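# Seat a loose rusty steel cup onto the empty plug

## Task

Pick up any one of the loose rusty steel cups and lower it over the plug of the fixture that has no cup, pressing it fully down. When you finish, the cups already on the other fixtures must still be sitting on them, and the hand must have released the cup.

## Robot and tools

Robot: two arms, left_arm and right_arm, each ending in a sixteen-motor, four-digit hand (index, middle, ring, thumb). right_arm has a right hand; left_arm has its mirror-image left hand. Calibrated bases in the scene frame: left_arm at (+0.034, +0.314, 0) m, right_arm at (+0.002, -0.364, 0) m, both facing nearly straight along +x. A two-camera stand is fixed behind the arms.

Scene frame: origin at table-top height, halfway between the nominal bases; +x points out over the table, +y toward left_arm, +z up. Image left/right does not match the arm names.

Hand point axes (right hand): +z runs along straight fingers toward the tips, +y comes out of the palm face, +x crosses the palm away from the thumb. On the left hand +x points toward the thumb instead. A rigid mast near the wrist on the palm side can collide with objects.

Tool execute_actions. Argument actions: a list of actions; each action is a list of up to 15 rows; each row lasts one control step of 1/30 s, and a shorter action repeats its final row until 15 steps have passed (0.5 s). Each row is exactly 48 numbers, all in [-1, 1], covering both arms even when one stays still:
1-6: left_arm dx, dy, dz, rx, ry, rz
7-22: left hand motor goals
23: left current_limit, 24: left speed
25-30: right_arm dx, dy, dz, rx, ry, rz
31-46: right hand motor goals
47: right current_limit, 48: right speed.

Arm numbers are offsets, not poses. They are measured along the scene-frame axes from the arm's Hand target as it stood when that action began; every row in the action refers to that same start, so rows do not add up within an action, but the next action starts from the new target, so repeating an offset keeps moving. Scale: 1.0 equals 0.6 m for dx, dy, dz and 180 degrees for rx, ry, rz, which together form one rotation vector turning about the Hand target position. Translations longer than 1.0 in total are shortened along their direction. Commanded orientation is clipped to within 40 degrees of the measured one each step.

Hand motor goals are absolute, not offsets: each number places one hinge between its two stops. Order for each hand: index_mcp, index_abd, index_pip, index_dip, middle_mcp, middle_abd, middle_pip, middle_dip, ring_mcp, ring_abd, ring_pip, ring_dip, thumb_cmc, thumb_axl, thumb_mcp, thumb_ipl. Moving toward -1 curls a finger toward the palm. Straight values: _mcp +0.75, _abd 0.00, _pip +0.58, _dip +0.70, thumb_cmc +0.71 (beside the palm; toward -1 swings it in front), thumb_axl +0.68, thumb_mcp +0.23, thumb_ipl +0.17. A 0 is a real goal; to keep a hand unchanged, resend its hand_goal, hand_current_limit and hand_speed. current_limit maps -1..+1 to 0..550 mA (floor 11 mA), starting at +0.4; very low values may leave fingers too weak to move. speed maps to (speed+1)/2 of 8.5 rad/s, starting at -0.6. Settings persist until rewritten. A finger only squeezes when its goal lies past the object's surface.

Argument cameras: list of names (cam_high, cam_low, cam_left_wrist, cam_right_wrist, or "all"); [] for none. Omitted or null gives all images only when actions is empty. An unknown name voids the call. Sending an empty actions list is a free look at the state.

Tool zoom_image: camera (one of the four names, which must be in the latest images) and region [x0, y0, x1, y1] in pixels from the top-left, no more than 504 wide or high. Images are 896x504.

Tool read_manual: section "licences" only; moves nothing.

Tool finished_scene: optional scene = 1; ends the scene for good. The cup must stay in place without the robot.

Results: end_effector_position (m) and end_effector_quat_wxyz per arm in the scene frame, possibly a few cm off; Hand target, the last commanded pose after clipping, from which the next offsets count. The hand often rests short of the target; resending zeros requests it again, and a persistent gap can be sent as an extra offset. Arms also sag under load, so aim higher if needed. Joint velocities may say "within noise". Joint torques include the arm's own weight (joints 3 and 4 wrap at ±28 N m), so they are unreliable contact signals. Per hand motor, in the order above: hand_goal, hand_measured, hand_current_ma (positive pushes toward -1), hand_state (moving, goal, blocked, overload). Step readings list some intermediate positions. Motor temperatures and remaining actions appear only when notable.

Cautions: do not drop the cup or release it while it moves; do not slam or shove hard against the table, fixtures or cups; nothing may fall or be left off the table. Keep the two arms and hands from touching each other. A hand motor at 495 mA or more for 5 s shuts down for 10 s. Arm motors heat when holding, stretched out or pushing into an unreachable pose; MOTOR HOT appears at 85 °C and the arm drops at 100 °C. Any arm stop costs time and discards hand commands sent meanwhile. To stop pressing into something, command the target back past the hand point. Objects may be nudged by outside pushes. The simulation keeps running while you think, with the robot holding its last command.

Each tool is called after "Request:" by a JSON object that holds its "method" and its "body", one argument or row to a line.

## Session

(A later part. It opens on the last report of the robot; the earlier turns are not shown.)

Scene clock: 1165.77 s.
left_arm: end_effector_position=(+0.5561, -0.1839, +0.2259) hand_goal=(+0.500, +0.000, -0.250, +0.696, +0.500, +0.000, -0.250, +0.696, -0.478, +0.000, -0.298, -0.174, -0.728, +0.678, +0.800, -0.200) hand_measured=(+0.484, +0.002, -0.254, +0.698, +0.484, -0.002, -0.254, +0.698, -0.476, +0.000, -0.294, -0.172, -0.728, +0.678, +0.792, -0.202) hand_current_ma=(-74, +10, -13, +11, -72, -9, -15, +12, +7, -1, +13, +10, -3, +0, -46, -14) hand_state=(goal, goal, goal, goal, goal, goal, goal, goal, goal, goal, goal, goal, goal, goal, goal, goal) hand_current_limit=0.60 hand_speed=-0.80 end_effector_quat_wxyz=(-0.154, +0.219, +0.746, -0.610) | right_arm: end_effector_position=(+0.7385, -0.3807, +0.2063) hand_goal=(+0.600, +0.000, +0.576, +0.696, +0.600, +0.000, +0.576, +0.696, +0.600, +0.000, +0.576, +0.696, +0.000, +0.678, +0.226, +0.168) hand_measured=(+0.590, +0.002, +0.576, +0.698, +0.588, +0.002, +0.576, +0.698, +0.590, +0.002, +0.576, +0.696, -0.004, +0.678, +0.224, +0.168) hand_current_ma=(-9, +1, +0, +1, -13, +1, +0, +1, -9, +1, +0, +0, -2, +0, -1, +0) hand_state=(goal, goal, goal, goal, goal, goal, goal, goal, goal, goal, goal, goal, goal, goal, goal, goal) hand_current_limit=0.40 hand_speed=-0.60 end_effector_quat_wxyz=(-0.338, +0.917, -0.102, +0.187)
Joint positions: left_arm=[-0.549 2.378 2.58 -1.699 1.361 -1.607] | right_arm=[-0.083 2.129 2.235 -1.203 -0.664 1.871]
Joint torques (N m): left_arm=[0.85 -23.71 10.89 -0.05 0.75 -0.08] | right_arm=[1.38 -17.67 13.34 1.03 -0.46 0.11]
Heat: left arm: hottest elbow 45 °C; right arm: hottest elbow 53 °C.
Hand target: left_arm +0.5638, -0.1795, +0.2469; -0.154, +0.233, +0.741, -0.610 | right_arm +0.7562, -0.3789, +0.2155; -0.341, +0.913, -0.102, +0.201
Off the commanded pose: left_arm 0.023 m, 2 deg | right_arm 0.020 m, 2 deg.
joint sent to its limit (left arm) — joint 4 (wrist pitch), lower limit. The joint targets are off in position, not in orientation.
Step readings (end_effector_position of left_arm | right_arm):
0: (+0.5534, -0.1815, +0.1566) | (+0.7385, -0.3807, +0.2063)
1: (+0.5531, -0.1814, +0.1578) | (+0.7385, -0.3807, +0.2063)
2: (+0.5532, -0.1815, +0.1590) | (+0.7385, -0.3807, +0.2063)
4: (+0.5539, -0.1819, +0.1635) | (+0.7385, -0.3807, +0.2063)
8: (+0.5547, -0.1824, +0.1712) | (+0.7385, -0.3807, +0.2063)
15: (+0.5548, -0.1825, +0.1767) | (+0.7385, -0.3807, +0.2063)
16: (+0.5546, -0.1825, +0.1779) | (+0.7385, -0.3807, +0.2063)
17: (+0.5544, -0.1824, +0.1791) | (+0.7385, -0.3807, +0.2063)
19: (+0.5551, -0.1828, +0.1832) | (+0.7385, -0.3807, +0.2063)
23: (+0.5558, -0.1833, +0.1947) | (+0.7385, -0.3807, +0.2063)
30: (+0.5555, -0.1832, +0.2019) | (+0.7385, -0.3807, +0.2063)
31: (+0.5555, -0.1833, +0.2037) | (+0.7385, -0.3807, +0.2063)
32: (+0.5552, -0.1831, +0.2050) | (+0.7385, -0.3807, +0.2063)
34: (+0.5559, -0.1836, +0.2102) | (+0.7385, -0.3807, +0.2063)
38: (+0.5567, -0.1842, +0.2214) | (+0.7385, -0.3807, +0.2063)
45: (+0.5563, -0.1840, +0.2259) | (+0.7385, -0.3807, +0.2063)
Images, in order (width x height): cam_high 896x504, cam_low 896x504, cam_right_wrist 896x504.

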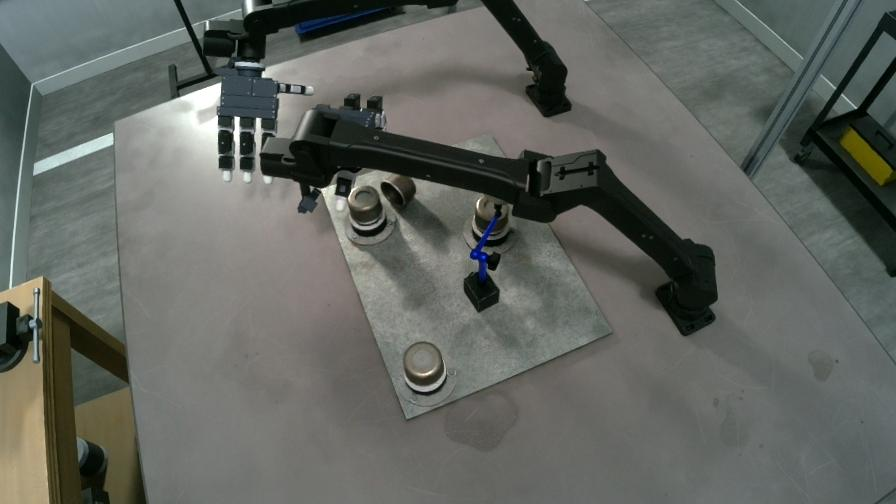

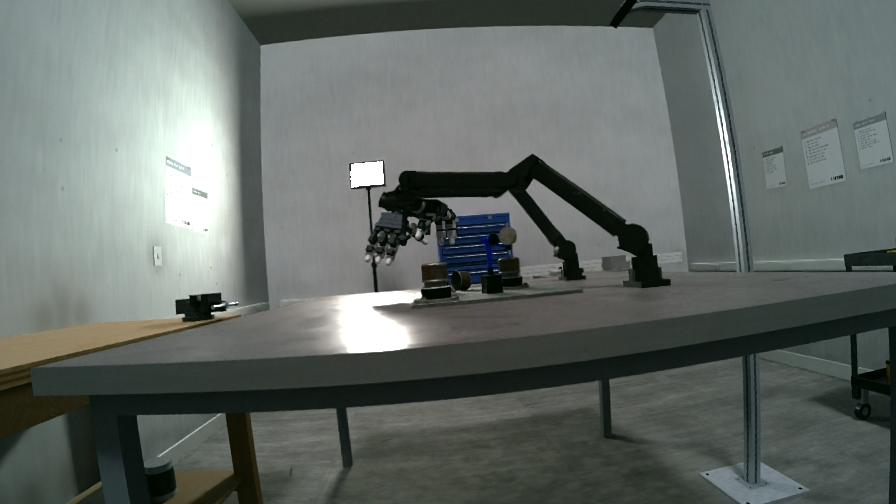

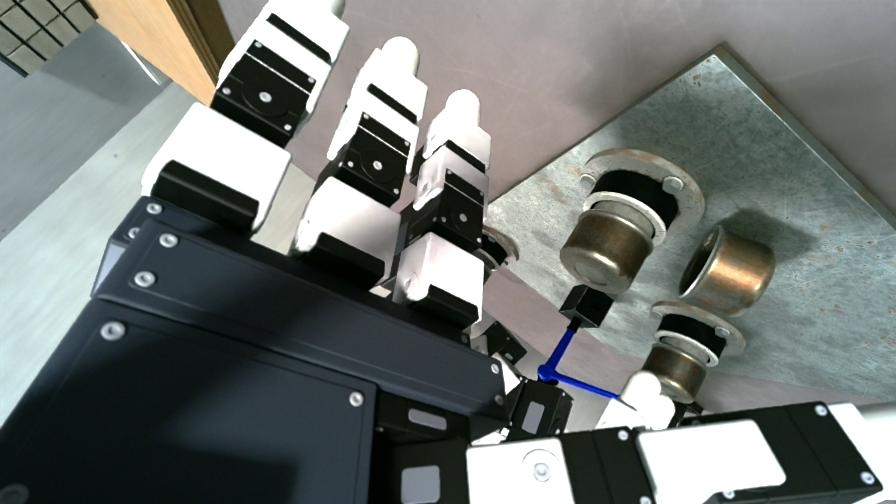

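Request:
{"method": "execute_actions", "body": {
  "actions": [
    [[0.018,0.028,0,0,0,0,-0.2,0,0.2,0.696,-0.2,0,0.2,0.696,-0.479,0,-0.299,-0.174,-0.729,0.678,0.8,-0.2,0.7,-0.7,0,0,0,0,0,0,0.6,0,0.576,0.696,0.6,0,0.576,0.696,0.6,0,0.576,0.696,0.0,0.678,0.226,0.168,0.4,-0.6]],
    [[0,0,0,0,0,0,-0.45,0,0.576,0.696,-0.45,0,0.576,0.696,-0.479,0,-0.299,-0.174,-0.729,0.678,0.8,-0.2,0.7,-0.7,0,0,0,0,0,0,0.6,0,0.576,0.696,0.6,0,0.576,0.696,0.6,0,0.576,0.696,0.0,0.678,0.226,0.168,0.4,-0.6]],
    [[0,0,-0.03,0,0,0,-0.45,0,0.576,0.696,-0.45,0,0.576,0.696,-0.479,0,-0.299,-0.174,-0.729,0.678,0.8,-0.2,0.7,-0.7,0,0,0,0,0,0,0.6,0,0.576,0.696,0.6,0,0.576,0.696,0.6,0,0.576,0.696,0.0,0.678,0.226,0.168,0.4,-0.6]]
  ],
  "cameras": ["cam_high","cam_low","cam_right_wrist"]
}}

Request:
{"method": "zoom_image", "body": {
  "camera": "cam_right_wrist",
  "region": [500, 180, 740, 420]
}}

Request:
{"method": "zoom_image", "body": {
  "camera": "cam_high",
  "region": [320, 150, 420, 250]
}}

Scene clock: 1230.13 s.
left_arm: end_effector_position=(+0.5709, -0.1661, +0.2245) hand_goal=(-0.450, +0.000, +0.576, +0.696, -0.450, +0.000, +0.576, +0.696, -0.478, +0.000, -0.298, -0.174, -0.728, +0.678, +0.800, -0.200) hand_measured=(-0.448, +0.002, +0.574, +0.698, -0.448, -0.002, +0.574, +0.698, -0.476, +0.000, -0.294, -0.172, -0.728, +0.678, +0.792, -0.202) hand_current_ma=(+13, +10, -10, +11, +13, -9, -11, +12, +8, -1, +13, +10, -3, +0, -46, -14) hand_state=(goal, goal, goal, goal, goal, goal, goal, goal, goal, goal, goal, goal, goal, goal, goal, goal) hand_current_limit=0.70 hand_speed=-0.70 end_effector_quat_wxyz=(-0.141, +0.213, +0.747, -0.613) | right_arm: end_effector_position=(+0.7385, -0.3807, +0.2063) hand_goal=(+0.600, +0.000, +0.576, +0.696, +0.600, +0.000, +0.576, +0.696, +0.600, +0.000, +0.576, +0.696, +0.000, +0.678, +0.226, +0.168) hand_measured=(+0.590, +0.002, +0.576, +0.698, +0.588, +0.002, +0.576, +0.698, +0.590, +0.002, +0.576, +0.696, -0.004, +0.678, +0.224, +0.168) hand_current_ma=(-9, +1, +0, +1, -13, +1, +0, +1, -9, +1, +0, +0, -2, +0, -1, +0) hand_state=(goal, goal, goal, goal, goal, goal, goal, goal, goal, goal, goal, goal, goal, goal, goal, goal) hand_current_limit=0.40 hand_speed=-0.60 end_effector_quat_wxyz=(-0.338, +0.917, -0.102, +0.187)
Joint positions: left_arm=[-0.516 2.369 2.56 -1.699 1.361 -1.583] | right_arm=[-0.083 2.129 2.235 -1.203 -0.664 1.871]
Joint torques (N m): left_arm=[0.03 -23.53 7.73 -0.03 0.64 0.18] | right_arm=[1.38 -17.73 13.34 1.03 -0.46 0.11]
Heat: left arm: hottest elbow 47 °C; right arm: hottest elbow 54 °C.
Hand target: left_arm +0.5746, -0.1627, +0.2289; -0.154, +0.233, +0.741, -0.610 | right_arm +0.7562, -0.3789, +0.2155; -0.341, +0.913, -0.102, +0.201
Off the commanded pose: left_arm 0.007 m, 3 deg | right_arm 0.020 m, 2 deg.
joint sent to its limit (left arm) — joint 4 (wrist pitch), lower limit. The joint targets are off in position and orientation.
Step readings (end_effector_position of left_arm | right_arm):
0: (+0.5561, -0.1839, +0.2259) | (+0.7385, -0.3807, +0.2063)
1: (+0.5559, -0.1838, +0.2270) | (+0.7385, -0.3807, +0.2063)
2: (+0.5567, -0.1830, +0.2270) | (+0.7385, -0.3807, +0.2063)
4: (+0.5589, -0.1805, +0.2280) | (+0.7385, -0.3807, +0.2063)
8: (+0.5654, -0.1731, +0.2301) | (+0.7385, -0.3807, +0.2063)
15: (+0.5750, -0.1624, +0.2301) | (+0.7385, -0.3807, +0.2063)
16: (+0.5750, -0.1624, +0.2301) | (+0.7385, -0.3807, +0.2063)
17: (+0.5750, -0.1624, +0.2301) | (+0.7385, -0.3807, +0.2063)
19: (+0.5750, -0.1624, +0.2301) | (+0.7385, -0.3807, +0.2063)
23: (+0.5735, -0.1640, +0.2301) | (+0.7385, -0.3807, +0.2063)
30: (+0.5728, -0.1649, +0.2301) | (+0.7385, -0.3807, +0.2063)
31: (+0.5719, -0.1656, +0.2306) | (+0.7385, -0.3807, +0.2063)
32: (+0.5714, -0.1653, +0.2299) | (+0.7385, -0.3807, +0.2063)
34: (+0.5711, -0.1651, +0.2270) | (+0.7385, -0.3807, +0.2063)
38: (+0.5712, -0.1651, +0.2246) | (+0.7385, -0.3807, +0.2063)
45: (+0.5708, -0.1661, +0.2246) | (+0.7385, -0.3807, +0.2063)
Images, in order (width x height): cam_high 896x504, cam_low 896x504, cam_right_wrist 896x504.

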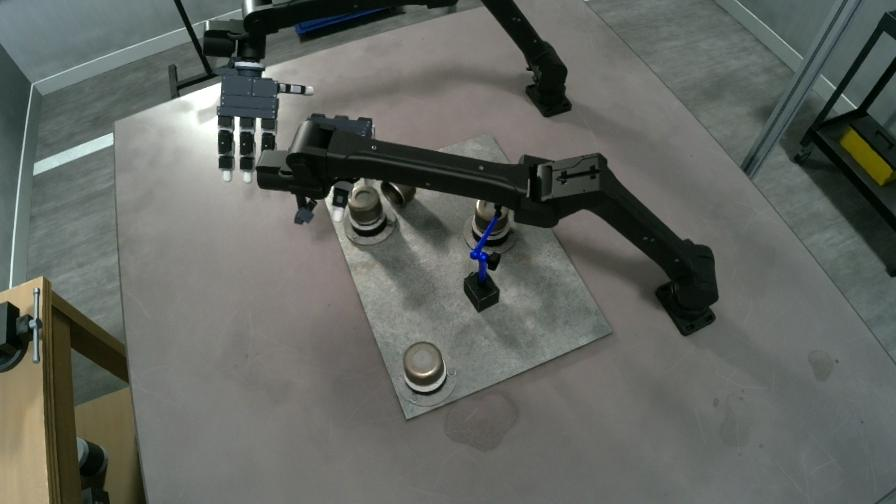

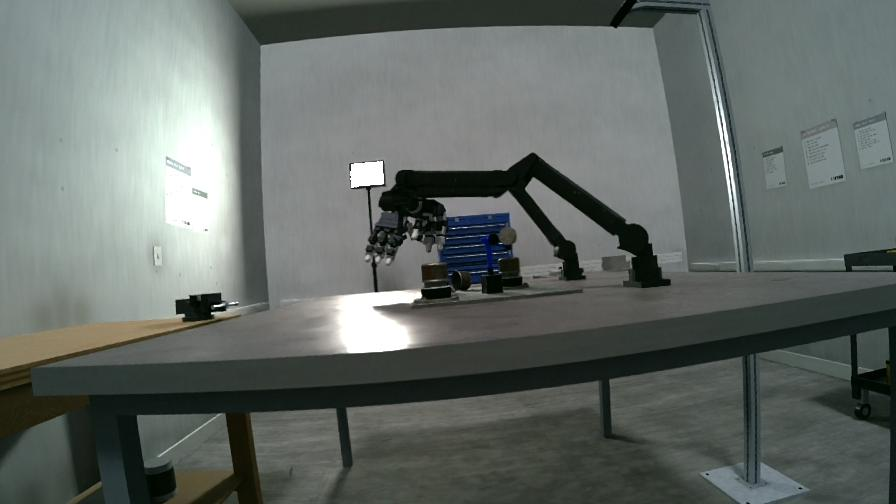

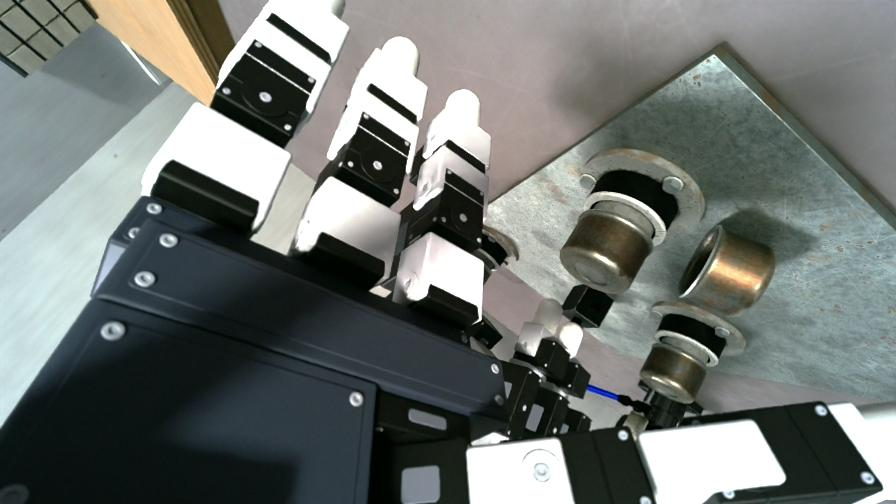

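Scaled by 2.100 from the camera's 896x504 image, which has a finer 1280x720 frame.

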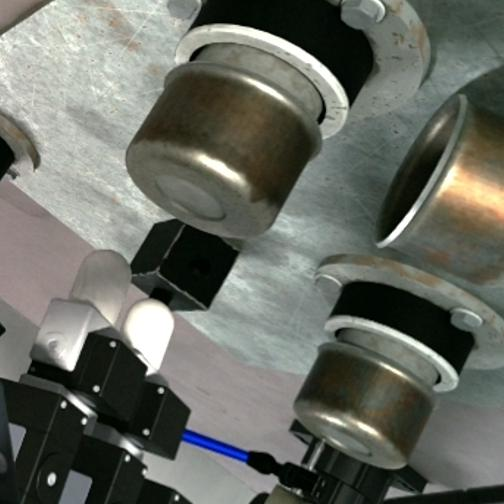

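Scaled by 5.040 from the camera's 896x504 image, which has a finer 1280x720 frame.

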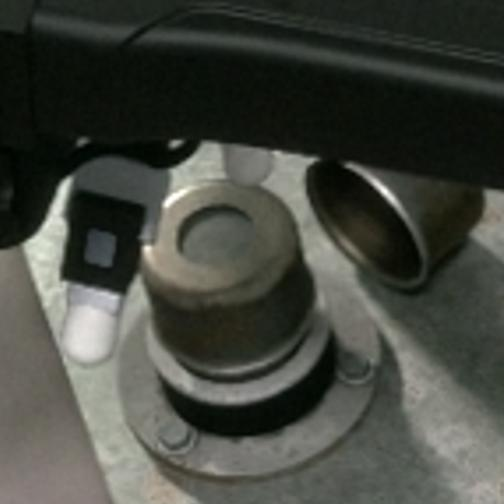

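Request:
{"method": "execute_actions", "body": {
  "actions": [
    [[-0.012,-0.006,-0.03,0,0,0,-0.45,0,0.576,0.696,-0.45,0,0.576,0.696,-0.479,0,-0.299,-0.174,-0.729,0.678,0.8,-0.2,0.7,-0.7,0,0,0,0,0,0,0.6,0,0.576,0.696,0.6,0,0.576,0.696,0.6,0,0.576,0.696,0.0,0.678,0.226,0.168,0.4,-0.6]],
    [[0,0,-0.025,0,0,0,-0.45,0,0.576,0.696,-0.45,0,0.576,0.696,-0.479,0,-0.299,-0.174,-0.729,0.678,0.8,-0.2,0.7,-0.7,0,0,0,0,0,0,0.6,0,0.576,0.696,0.6,0,0.576,0.696,0.6,0,0.576,0.696,0.0,0.678,0.226,0.168,0.4,-0.6]]
  ],
  "cameras": ["cam_high","cam_low","cam_right_wrist"]
}}

Request:
{"method": "zoom_image", "body": {
  "camera": "cam_right_wrist",
  "region": [500, 180, 740, 420]
}}

Request:
{"method": "zoom_image", "body": {
  "camera": "cam_high",
  "region": [320, 150, 420, 250]
}}

Scene clock: 1245.73 s.
left_arm: end_effector_position=(+0.5672, -0.1637, +0.2017) hand_goal=(-0.450, +0.000, +0.576, +0.696, -0.450, +0.000, +0.576, +0.696, -0.478, +0.000, -0.298, -0.174, -0.728, +0.678, +0.800, -0.200) hand_measured=(-0.448, +0.002, +0.574, +0.698, -0.448, -0.002, +0.574, +0.698, -0.476, +0.000, -0.294, -0.172, -0.728, +0.678, +0.792, -0.202) hand_current_ma=(+11, +8, -9, +11, +11, -8, -10, +12, +8, -1, +13, +10, -1, +0, -44, -13) hand_state=(goal, goal, goal, goal, goal, goal, goal, goal, goal, goal, goal, goal, goal, goal, goal, goal) hand_current_limit=0.70 hand_speed=-0.70 end_effector_quat_wxyz=(-0.143, +0.221, +0.745, -0.613) | right_arm: end_effector_position=(+0.7385, -0.3807, +0.2063) hand_goal=(+0.600, +0.000, +0.576, +0.696, +0.600, +0.000, +0.576, +0.696, +0.600, +0.000, +0.576, +0.696, +0.000, +0.678, +0.226, +0.168) hand_measured=(+0.590, +0.002, +0.576, +0.698, +0.588, +0.002, +0.576, +0.698, +0.590, +0.002, +0.576, +0.696, -0.004, +0.678, +0.224, +0.168) hand_current_ma=(-9, +1, +0, +1, -13, +1, +0, +1, -9, +1, +0, +0, -2, +0, -1, +0) hand_state=(goal, goal, goal, goal, goal, goal, goal, goal, goal, goal, goal, goal, goal, goal, goal, goal) hand_current_limit=0.40 hand_speed=-0.60 end_effector_quat_wxyz=(-0.338, +0.917, -0.102, +0.187)
Joint positions: left_arm=[-0.516 2.36 2.483 -1.699 1.361 -1.506] | right_arm=[-0.083 2.129 2.235 -1.203 -0.664 1.871]
Joint torques (N m): left_arm=[-0.91 -22.42 7.83 -0.09 0.6 0.17] | right_arm=[1.32 -17.73 13.34 1.02 -0.46 0.11]
Heat: left arm: hottest elbow 45 °C; right arm: hottest elbow 54 °C.
Hand target: left_arm +0.5674, -0.1663, +0.1959; -0.154, +0.233, +0.741, -0.610 | right_arm +0.7562, -0.3789, +0.2155; -0.341, +0.913, -0.102, +0.201
Off the commanded pose: left_arm 0.006 m, 2 deg | right_arm 0.020 m, 2 deg.
joint sent to its limit (left arm) — joint 4 (wrist pitch), lower limit. The joint targets are off in position, not in orientation.
Step readings (end_effector_position of left_arm | right_arm):
0: (+0.5709, -0.1661, +0.2245) | (+0.7385, -0.3807, +0.2063)
1: (+0.5711, -0.1662, +0.2221) | (+0.7385, -0.3807, +0.2063)
2: (+0.5701, -0.1656, +0.2216) | (+0.7385, -0.3807, +0.2063)
4: (+0.5678, -0.1643, +0.2164) | (+0.7385, -0.3807, +0.2063)
8: (+0.5668, -0.1636, +0.2101) | (+0.7385, -0.3807, +0.2063)
15: (+0.5673, -0.1638, +0.2100) | (+0.7385, -0.3807, +0.2063)
16: (+0.5675, -0.1640, +0.2093) | (+0.7385, -0.3807, +0.2063)
17: (+0.5675, -0.1639, +0.2082) | (+0.7385, -0.3807, +0.2063)
19: (+0.5672, -0.1637, +0.2053) | (+0.7385, -0.3807, +0.2063)
23: (+0.5667, -0.1634, +0.2018) | (+0.7385, -0.3807, +0.2063)
30: (+0.5671, -0.1636, +0.2017) | (+0.7385, -0.3807, +0.2063)
Images, in order (width x height): cam_high 896x504, cam_low 896x504, cam_right_wrist 896x504.

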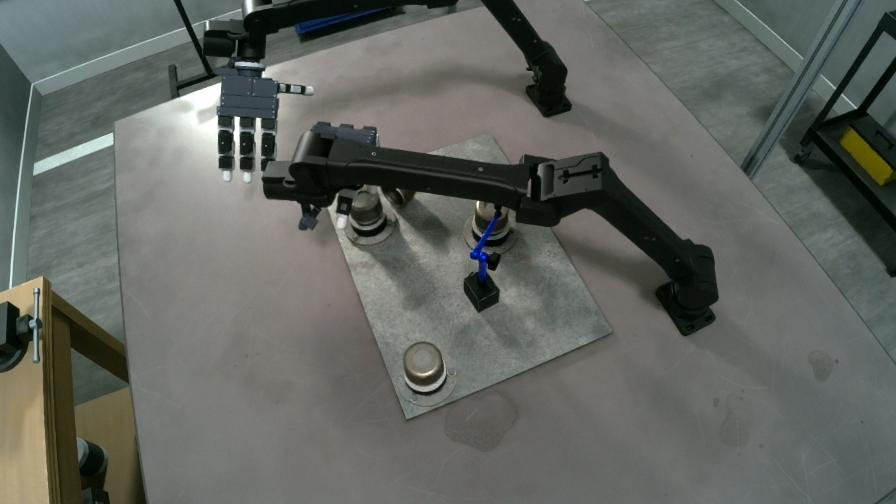

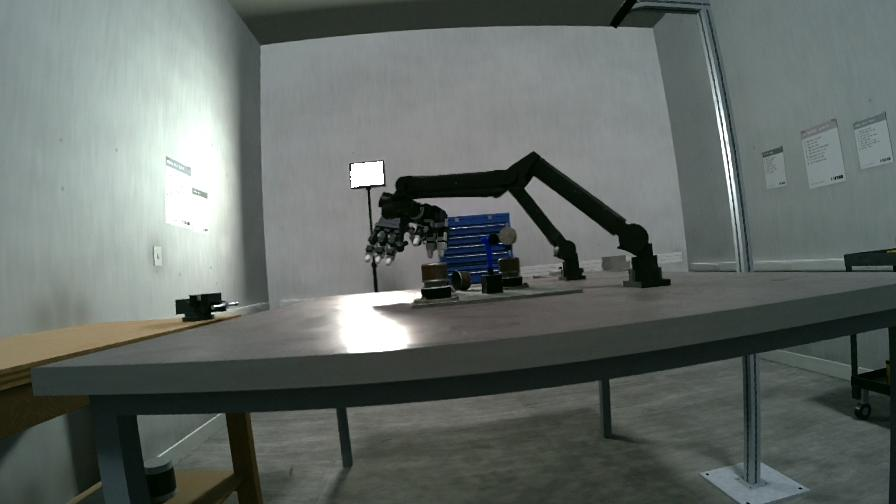

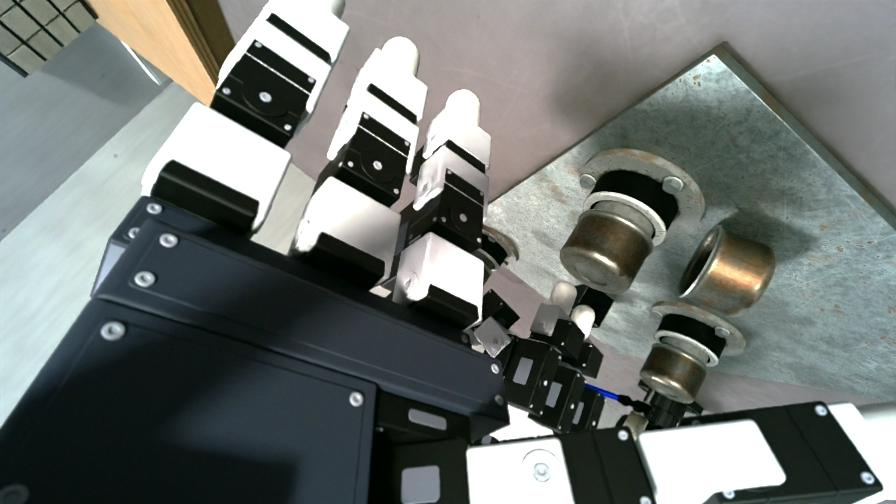

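Scaled by 2.100 from the camera's 896x504 image, which has a finer 1280x720 frame.

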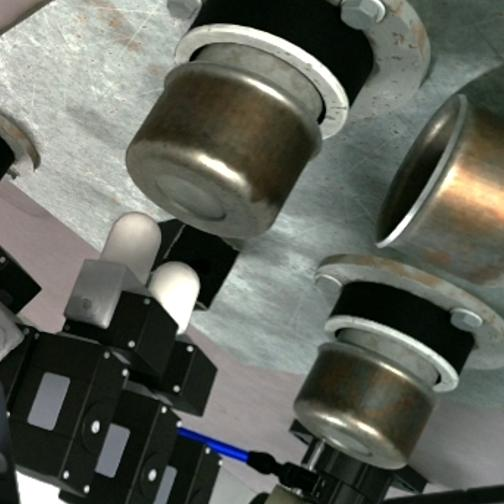

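Scaled by 5.040 from the camera's 896x504 image, which has a finer 1280x720 frame.

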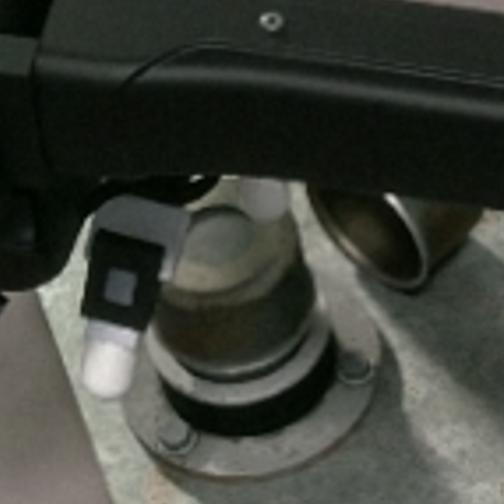

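Request:
{"method": "execute_actions", "body": {
  "actions": [
    [[0,0,-0.03,0,0,0,-0.45,0,0.576,0.696,-0.45,0,0.576,0.696,-0.479,0,-0.299,-0.174,-0.729,0.678,0.8,-0.2,0.7,-0.7,0,0,0,0,0,0,0.6,0,0.576,0.696,0.6,0,0.576,0.696,0.6,0,0.576,0.696,0.0,0.678,0.226,0.168,0.4,-0.6]],
    [[0,0,-0.02,0,0,0,-0.45,0,0.576,0.696,-0.45,0,0.576,0.696,-0.479,0,-0.299,-0.174,-0.729,0.678,0.8,-0.2,0.7,-0.7,0,0,0,0,0,0,0.6,0,0.576,0.696,0.6,0,0.576,0.696,0.6,0,0.576,0.696,0.0,0.678,0.226,0.168,0.4,-0.6]]
  ],
  "cameras": ["cam_high","cam_low","cam_right_wrist"]
}}

Request:
{"method": "zoom_image", "body": {
  "camera": "cam_right_wrist",
  "region": [500, 180, 740, 420]
}}

Request:
{"method": "zoom_image", "body": {
  "camera": "cam_high",
  "region": [320, 150, 420, 250]
}}

Scene clock: 1260.07 s.
left_arm: end_effector_position=(+0.5660, -0.1640, +0.1817) hand_goal=(-0.450, +0.000, +0.576, +0.696, -0.450, +0.000, +0.576, +0.696, -0.478, +0.000, -0.298, -0.174, -0.728, +0.678, +0.800, -0.200) hand_measured=(-0.452, +0.002, +0.574, +0.696, -0.448, -0.002, +0.574, +0.698, -0.476, +0.000, -0.294, -0.172, -0.728, +0.678, +0.792, -0.202) hand_current_ma=(-12, +4, -9, +3, +11, -7, -10, +12, +8, -1, +13, +10, -1, +0, -44, -13) hand_state=(goal, goal, goal, goal, goal, goal, goal, goal, goal, goal, goal, goal, goal, goal, goal, goal) hand_current_limit=0.70 hand_speed=-0.70 end_effector_quat_wxyz=(-0.143, +0.229, +0.743, -0.613) | right_arm: end_effector_position=(+0.7385, -0.3807, +0.2063) hand_goal=(+0.600, +0.000, +0.576, +0.696, +0.600, +0.000, +0.576, +0.696, +0.600, +0.000, +0.576, +0.696, +0.000, +0.678, +0.226, +0.168) hand_measured=(+0.590, +0.002, +0.576, +0.698, +0.588, +0.002, +0.576, +0.698, +0.590, +0.002, +0.576, +0.696, -0.004, +0.678, +0.224, +0.168) hand_current_ma=(-9, +1, +0, +1, -13, +1, +0, +1, -9, +1, +0, +0, -2, +0, -1, +0) hand_state=(goal, goal, goal, goal, goal, goal, goal, goal, goal, goal, goal, goal, goal, goal, goal, goal) hand_current_limit=0.40 hand_speed=-0.60 end_effector_quat_wxyz=(-0.338, +0.917, -0.102, +0.187)
Joint positions: left_arm=[-0.518 2.368 2.445 -1.699 1.361 -1.449] | right_arm=[-0.083 2.129 2.235 -1.203 -0.664 1.871]
Joint torques (N m): left_arm=[-0.73 -21.54 7.66 -0.14 0.57 0.21] | right_arm=[1.44 -17.73 13.34 1.03 -0.46 0.11]
Heat: left arm: hottest elbow 45 °C; right arm: hottest elbow 54 °C.
Hand target: left_arm +0.5674, -0.1663, +0.1659; -0.154, +0.233, +0.741, -0.610 | right_arm +0.7562, -0.3789, +0.2155; -0.341, +0.913, -0.102, +0.201
Off the commanded pose: left_arm 0.016 m, 1 deg | right_arm 0.020 m, 2 deg.
joint sent to its limit (left arm) — joint 4 (wrist pitch), lower limit. The joint targets are off in position, not in orientation.
Step readings (end_effector_position of left_arm | right_arm):
0: (+0.5672, -0.1637, +0.2017) | (+0.7385, -0.3807, +0.2063)
1: (+0.5671, -0.1636, +0.2005) | (+0.7385, -0.3807, +0.2063)
2: (+0.5669, -0.1635, +0.1998) | (+0.7385, -0.3807, +0.2063)
4: (+0.5665, -0.1632, +0.1952) | (+0.7385, -0.3807, +0.2063)
8: (+0.5664, -0.1631, +0.1892) | (+0.7385, -0.3807, +0.2063)
15: (+0.5668, -0.1633, +0.1891) | (+0.7385, -0.3807, +0.2063)
16: (+0.5669, -0.1634, +0.1885) | (+0.7385, -0.3807, +0.2063)
17: (+0.5667, -0.1632, +0.1874) | (+0.7385, -0.3807, +0.2063)
19: (+0.5666, -0.1632, +0.1846) | (+0.7385, -0.3807, +0.2063)
23: (+0.5665, -0.1631, +0.1818) | (+0.7385, -0.3807, +0.2063)
30: (+0.5659, -0.1639, +0.1817) | (+0.7385, -0.3807, +0.2063)
Images, in order (width x height): cam_high 896x504, cam_low 896x504, cam_right_wrist 896x504.

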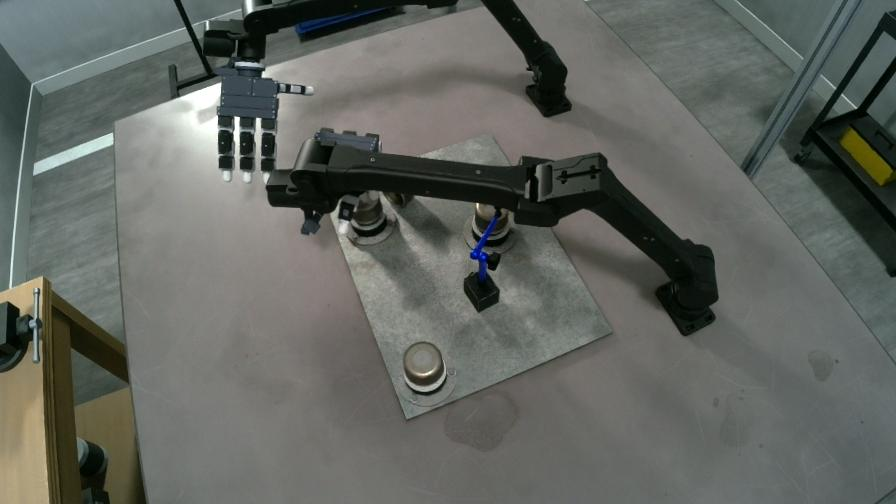

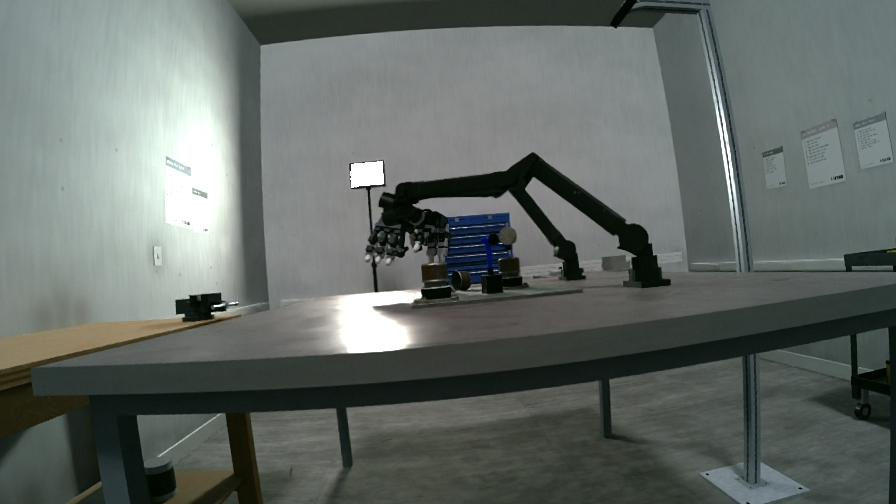

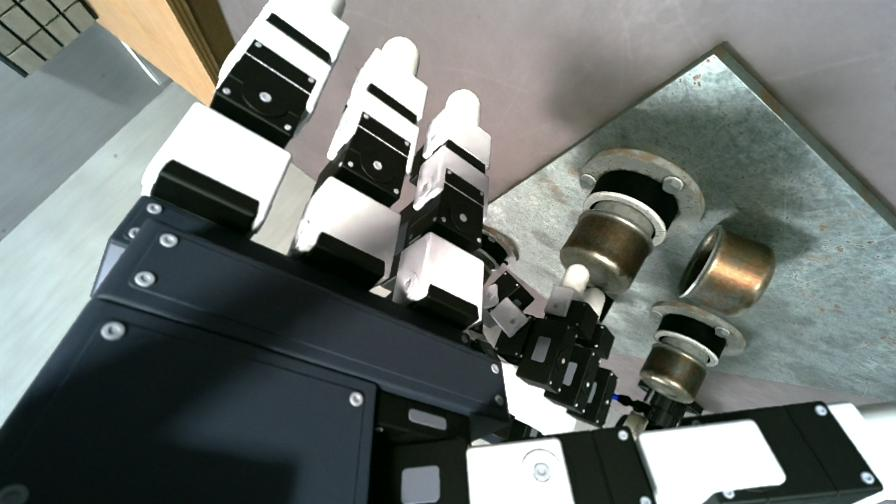

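Scaled by 2.100 from the camera's 896x504 image, which has a finer 1280x720 frame.

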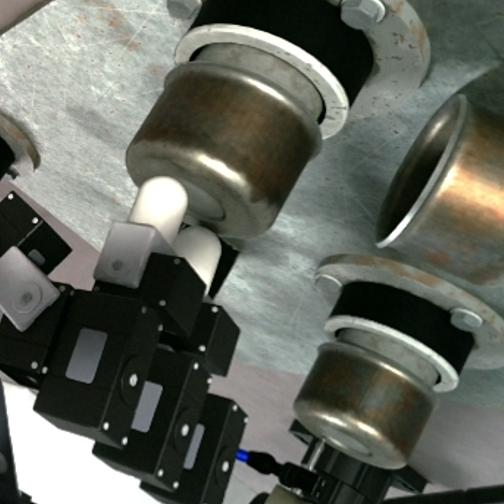

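Scaled by 5.040 from the camera's 896x504 image, which has a finer 1280x720 frame.

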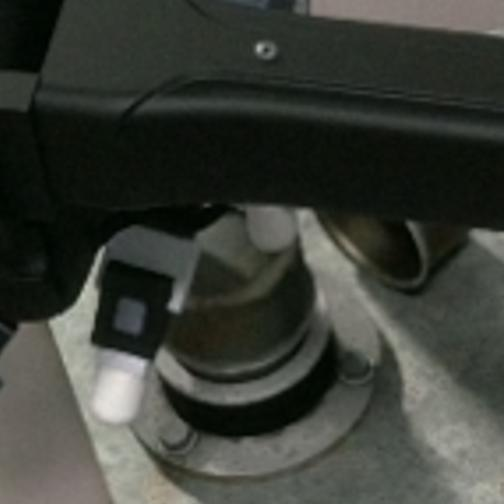

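Request:
{"method": "execute_actions", "body": {
  "actions": [
    [[0,0,-0.03,0,0,0,-0.45,0,0.576,0.696,-0.45,0,0.576,0.696,-0.479,0,-0.299,-0.174,-0.729,0.678,0.8,-0.2,0.7,-0.7,0,0,0,0,0,0,0.6,0,0.576,0.696,0.6,0,0.576,0.696,0.6,0,0.576,0.696,0.0,0.678,0.226,0.168,0.4,-0.6]]
  ],
  "cameras": ["cam_high","cam_right_wrist"]
}}

Request:
{"method": "zoom_image", "body": {
  "camera": "cam_right_wrist",
  "region": [550, 180, 680, 310]
}}

Request:
{"method": "zoom_image", "body": {
  "camera": "cam_high",
  "region": [335, 185, 395, 245]
}}

Scene clock: 1266.77 s.
left_arm: end_effector_position=(+0.5642, -0.1650, +0.1804) hand_goal=(-0.450, +0.000, +0.576, +0.696, -0.450, +0.000, +0.576, +0.696, -0.478, +0.000, -0.298, -0.174, -0.728, +0.678, +0.800, -0.200) hand_measured=(-0.460, -0.002, +0.570, +0.694, -0.448, -0.002, +0.574, +0.698, -0.476, +0.000, -0.294, -0.172, -0.728, +0.678, +0.792, -0.202) hand_current_ma=(-51, -9, -21, -7, +11, -7, -10, +12, +8, -1, +13, +10, -1, +0, -44, -13) hand_state=(goal, goal, goal, goal, goal, goal, goal, goal, goal, goal, goal, goal, goal, goal, goal, goal) hand_current_limit=0.70 hand_speed=-0.70 end_effector_quat_wxyz=(-0.144, +0.230, +0.740, -0.615) | right_arm: end_effector_position=(+0.7385, -0.3807, +0.2063) hand_goal=(+0.600, +0.000, +0.576, +0.696, +0.600, +0.000, +0.576, +0.696, +0.600, +0.000, +0.576, +0.696, +0.000, +0.678, +0.226, +0.168) hand_measured=(+0.590, +0.002, +0.576, +0.698, +0.588, +0.002, +0.576, +0.698, +0.590, +0.002, +0.576, +0.696, -0.004, +0.678, +0.224, +0.168) hand_current_ma=(-9, +1, +0, +1, -13, +1, +0, +1, -9, +1, +0, +0, -2, +0, -1, +0) hand_state=(goal, goal, goal, goal, goal, goal, goal, goal, goal, goal, goal, goal, goal, goal, goal, goal) hand_current_limit=0.40 hand_speed=-0.60 end_effector_quat_wxyz=(-0.338, +0.917, -0.102, +0.187)
Joint positions: left_arm=[-0.519 2.368 2.439 -1.704 1.367 -1.437] | right_arm=[-0.083 2.129 2.235 -1.203 -0.664 1.871]
Joint torques (N m): left_arm=[-0.62 -20.54 6.46 -0.02 0.38 0.43] | right_arm=[1.38 -17.67 13.34 1.05 -0.46 0.11]
Heat: left arm: hottest elbow 44 °C; right arm: hottest elbow 54 °C.
Hand target: left_arm +0.5674, -0.1663, +0.1479; -0.154, +0.233, +0.741, -0.610 | right_arm +0.7562, -0.3789, +0.2155; -0.341, +0.913, -0.102, +0.201
Off the commanded pose: left_arm 0.033 m, 1 deg | right_arm 0.020 m, 2 deg.
joint sent to its limit (left arm) — joint 4 (wrist pitch), lower limit. The joint targets are off in position, not in orientation.
Step readings (end_effector_position of left_arm | right_arm):
0: (+0.5660, -0.1640, +0.1817) | (+0.7385, -0.3807, +0.2063)
1: (+0.5659, -0.1639, +0.1811) | (+0.7385, -0.3807, +0.2063)
2: (+0.5655, -0.1639, +0.1802) | (+0.7385, -0.3807, +0.2063)
4: (+0.5642, -0.1651, +0.1804) | (+0.7385, -0.3807, +0.2063)
8: (+0.5645, -0.1652, +0.1803) | (+0.7385, -0.3807, +0.2063)
15: (+0.5642, -0.1650, +0.1804) | (+0.7385, -0.3807, +0.2063)
Images, in order (width x height): cam_high 896x504, cam_right_wrist 896x504.

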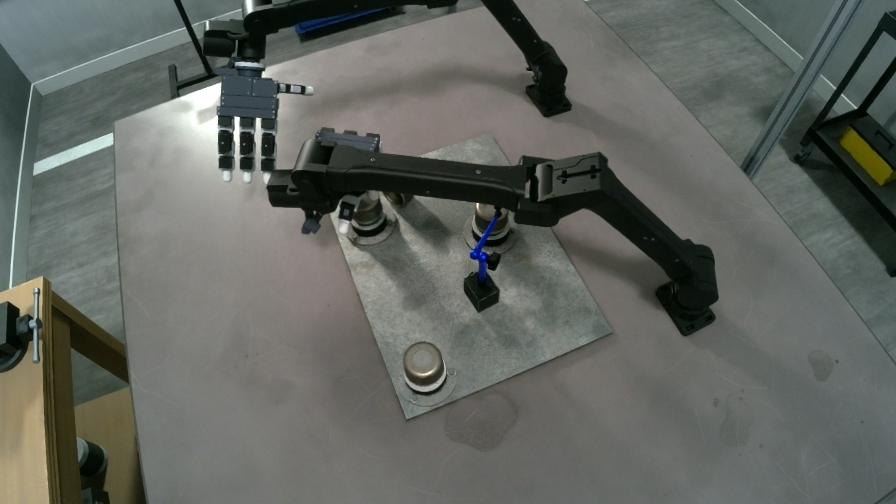

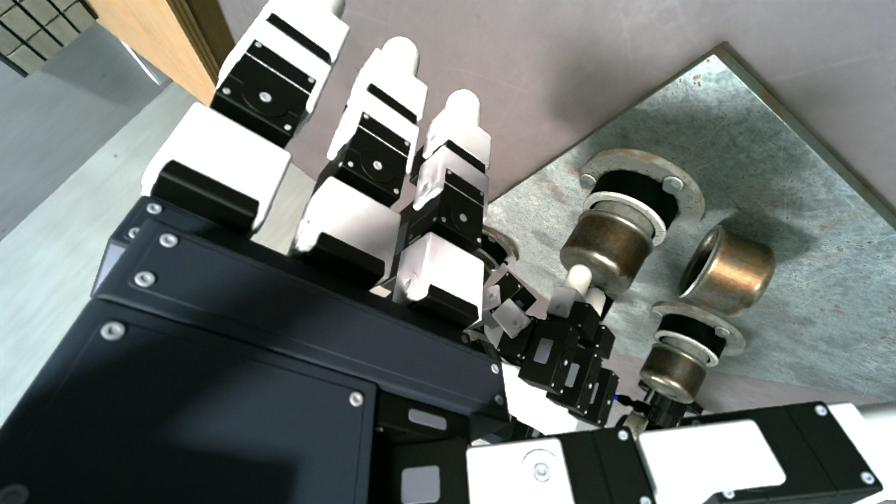

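Scaled by 3.877 from the camera's 896x504 image, which has a finer 1280x720 frame.

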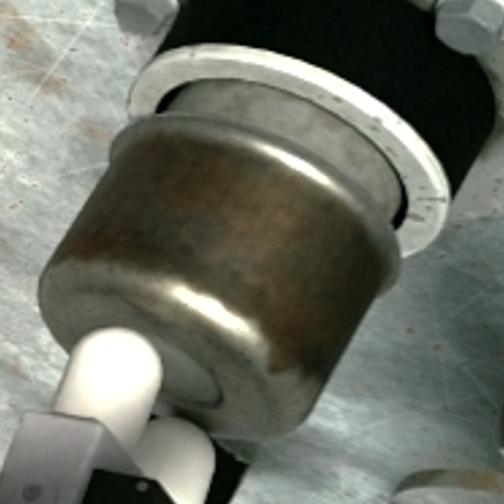

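Scaled by 8.400 from the camera's 896x504 image, which has a finer 1280x720 frame.

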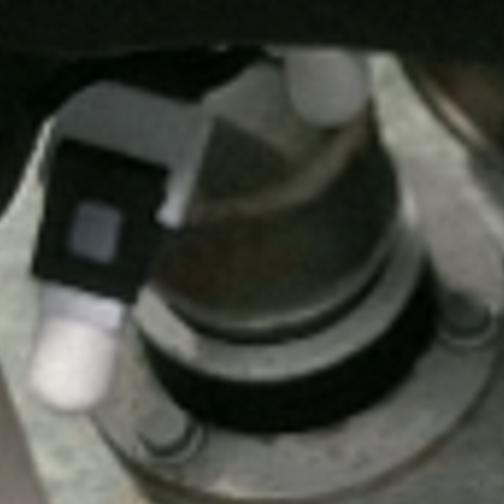

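Request:
{"method": "execute_actions", "body": {
  "actions": [
    [[0,0,0.05,0,0,0,-0.45,0,0.576,0.696,-0.45,0,0.576,0.696,-0.479,0,-0.299,-0.174,-0.729,0.678,0.8,-0.2,0.7,-0.7,0,0,0,0,0,0,0.6,0,0.576,0.696,0.6,0,0.576,0.696,0.6,0,0.576,0.696,0.0,0.678,0.226,0.168,0.4,-0.6]],
    [[0,0,0.05,0,0,0,-0.45,0,0.576,0.696,-0.45,0,0.576,0.696,-0.479,0,-0.299,-0.174,-0.729,0.678,0.8,-0.2,0.7,-0.7,0,0,0,0,0,0,0.6,0,0.576,0.696,0.6,0,0.576,0.696,0.6,0,0.576,0.696,0.0,0.678,0.226,0.168,0.4,-0.6]],
    [[0,0.04,0.03,0,0,0,-0.45,0,0.576,0.696,-0.45,0,0.576,0.696,-0.479,0,-0.299,-0.174,-0.729,0.678,0.8,-0.2,0.7,-0.7,0,0,0,0,0,0,0.6,0,0.576,0.696,0.6,0,0.576,0.696,0.6,0,0.576,0.696,0.0,0.678,0.226,0.168,0.4,-0.6]]
  ],
  "cameras": ["cam_high","cam_low","cam_right_wrist"]
}}

Request:
{"method": "zoom_image", "body": {
  "camera": "cam_right_wrist",
  "region": [550, 180, 660, 290]
}}

Request:
{"method": "zoom_image", "body": {
  "camera": "cam_right_wrist",
  "region": [630, 290, 740, 400]
}}

Request:
{"method": "zoom_image", "body": {
  "camera": "cam_high",
  "region": [340, 180, 400, 240]
}}

Request:
{"method": "zoom_image", "body": {
  "camera": "cam_high",
  "region": [465, 185, 525, 245]
}}

Scene clock: 1284.43 s.
left_arm: end_effector_position=(+0.5633, -0.1451, +0.2277) hand_goal=(-0.450, +0.000, +0.576, +0.696, -0.450, +0.000, +0.576, +0.696, -0.478, +0.000, -0.298, -0.174, -0.728, +0.678, +0.800, -0.200) hand_measured=(-0.452, -0.002, +0.574, +0.694, -0.448, -0.002, +0.574, +0.698, -0.476, +0.000, -0.294, -0.172, -0.728, +0.678, +0.792, -0.202) hand_current_ma=(-8, -8, -9, -7, +10, -6, -10, +12, +8, -1, +13, +10, +0, +0, -44, -13) hand_state=(goal, goal, goal, goal, goal, goal, goal, goal, goal, goal, goal, goal, goal, goal, goal, goal) hand_current_limit=0.70 hand_speed=-0.70 end_effector_quat_wxyz=(-0.132, +0.218, +0.748, -0.613) | right_arm: end_effector_position=(+0.7385, -0.3807, +0.2063) hand_goal=(+0.600, +0.000, +0.576, +0.696, +0.600, +0.000, +0.576, +0.696, +0.600, +0.000, +0.576, +0.696, +0.000, +0.678, +0.226, +0.168) hand_measured=(+0.590, +0.002, +0.576, +0.698, +0.588, +0.002, +0.576, +0.698, +0.590, +0.002, +0.576, +0.696, -0.004, +0.678, +0.224, +0.168) hand_current_ma=(-9, +1, +0, +1, -13, +1, +0, +1, -9, +1, +0, +0, -2, +0, -1, +0) hand_state=(goal, goal, goal, goal, goal, goal, goal, goal, goal, goal, goal, goal, goal, goal, goal, goal) hand_current_limit=0.40 hand_speed=-0.60 end_effector_quat_wxyz=(-0.338, +0.917, -0.102, +0.187)
Joint positions: left_arm=[-0.496 2.288 2.424 -1.704 1.356 -1.503] | right_arm=[-0.083 2.129 2.235 -1.203 -0.664 1.871]
Joint torques (N m): left_arm=[0.79 -21.95 7.73 0.06 0.67 0.07] | right_arm=[1.32 -17.67 13.34 1.03 -0.46 0.11]
Heat: left arm: hottest elbow 44 °C; right arm: hottest elbow 54 °C.
Hand target: left_arm +0.5674, -0.1423, +0.2259; -0.154, +0.233, +0.741, -0.610 | right_arm +0.7562, -0.3789, +0.2155; -0.341, +0.913, -0.102, +0.201
Off the commanded pose: left_arm 0.005 m, 3 deg | right_arm 0.020 m, 2 deg.
joint sent to its limit (left arm) — joint 4 (wrist pitch), lower limit. The joint targets are off in position and orientation.
Step readings (end_effector_position of left_arm | right_arm):
0: (+0.5642, -0.1650, +0.1804) | (+0.7385, -0.3807, +0.2063)
1: (+0.5641, -0.1650, +0.1804) | (+0.7385, -0.3807, +0.2063)
2: (+0.5639, -0.1649, +0.1804) | (+0.7385, -0.3807, +0.2063)
4: (+0.5637, -0.1648, +0.1805) | (+0.7385, -0.3807, +0.2063)
8: (+0.5636, -0.1647, +0.1805) | (+0.7385, -0.3807, +0.2063)
15: (+0.5636, -0.1647, +0.1805) | (+0.7385, -0.3807, +0.2063)
16: (+0.5636, -0.1647, +0.1811) | (+0.7385, -0.3807, +0.2063)
17: (+0.5643, -0.1647, +0.1823) | (+0.7385, -0.3807, +0.2063)
19: (+0.5633, -0.1638, +0.1839) | (+0.7385, -0.3807, +0.2063)
23: (+0.5638, -0.1629, +0.1857) | (+0.7385, -0.3807, +0.2063)
30: (+0.5631, -0.1625, +0.1859) | (+0.7385, -0.3807, +0.2063)
31: (+0.5631, -0.1625, +0.1868) | (+0.7385, -0.3807, +0.2063)
32: (+0.5616, -0.1612, +0.1877) | (+0.7385, -0.3807, +0.2063)
34: (+0.5592, -0.1573, +0.1926) | (+0.7385, -0.3807, +0.2063)
38: (+0.5591, -0.1536, +0.2109) | (+0.7385, -0.3807, +0.2063)
45: (+0.5621, -0.1468, +0.2282) | (+0.7385, -0.3807, +0.2063)
Images, in order (width x height): cam_high 896x504, cam_low 896x504, cam_right_wrist 896x504.

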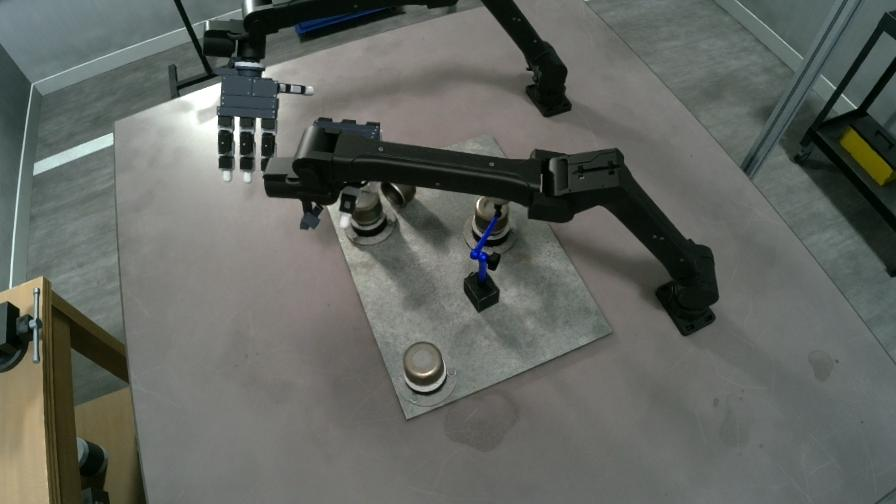

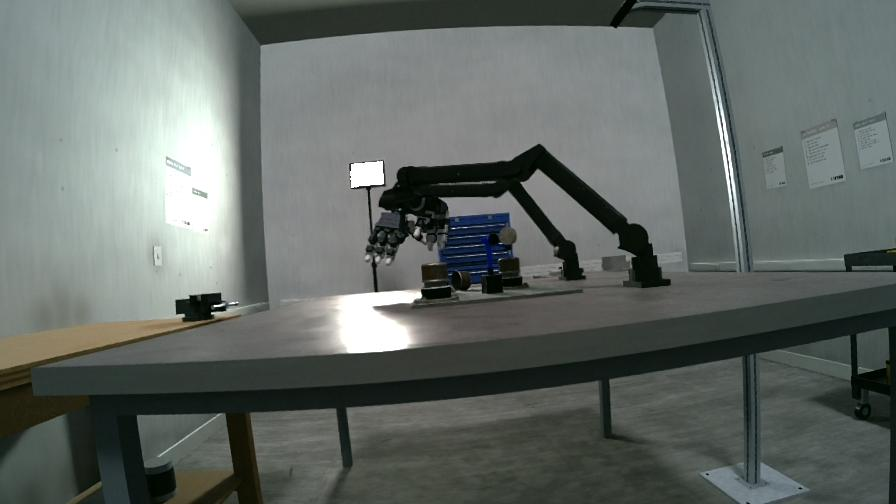

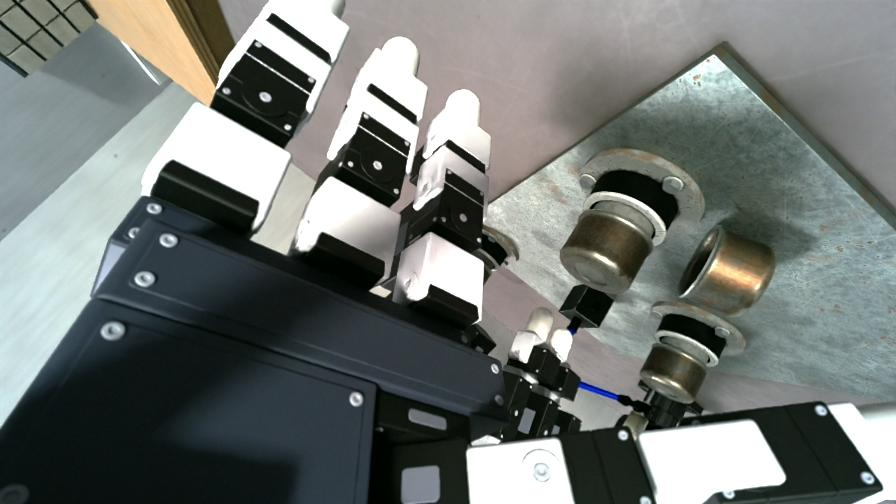

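Scaled by 4.582 from the camera's 896x504 image, which has a finer 1280x720 frame.

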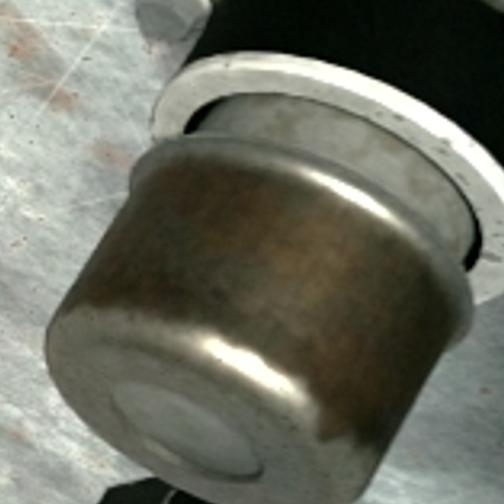

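Scaled by 4.582 from the camera's 896x504 image, which has a finer 1280x720 frame.

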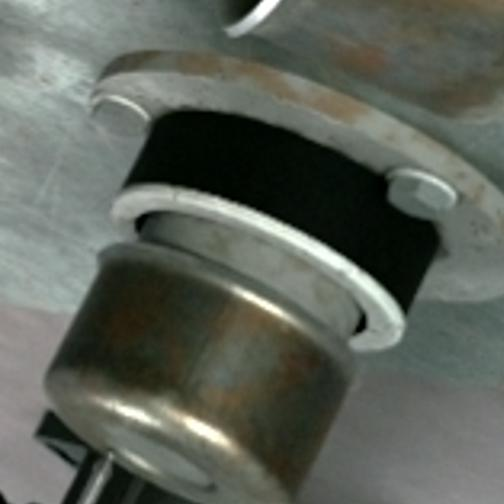

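Scaled by 8.400 from the camera's 896x504 image, which has a finer 1280x720 frame.

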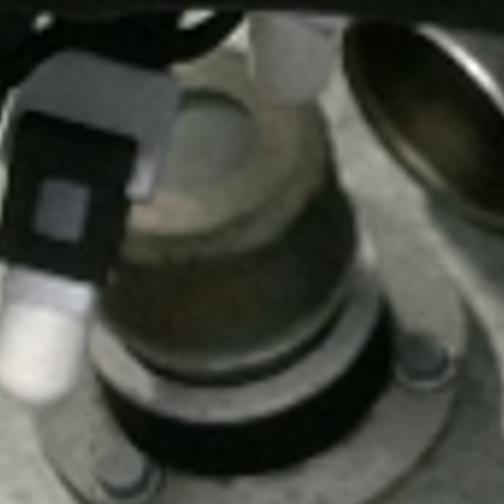

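Scaled by 8.400 from the camera's 896x504 image, which has a finer 1280x720 frame.

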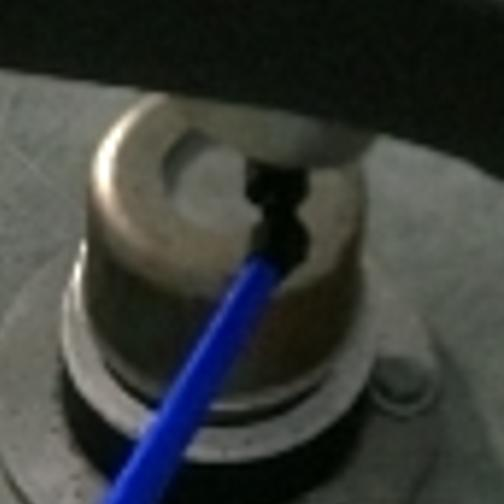

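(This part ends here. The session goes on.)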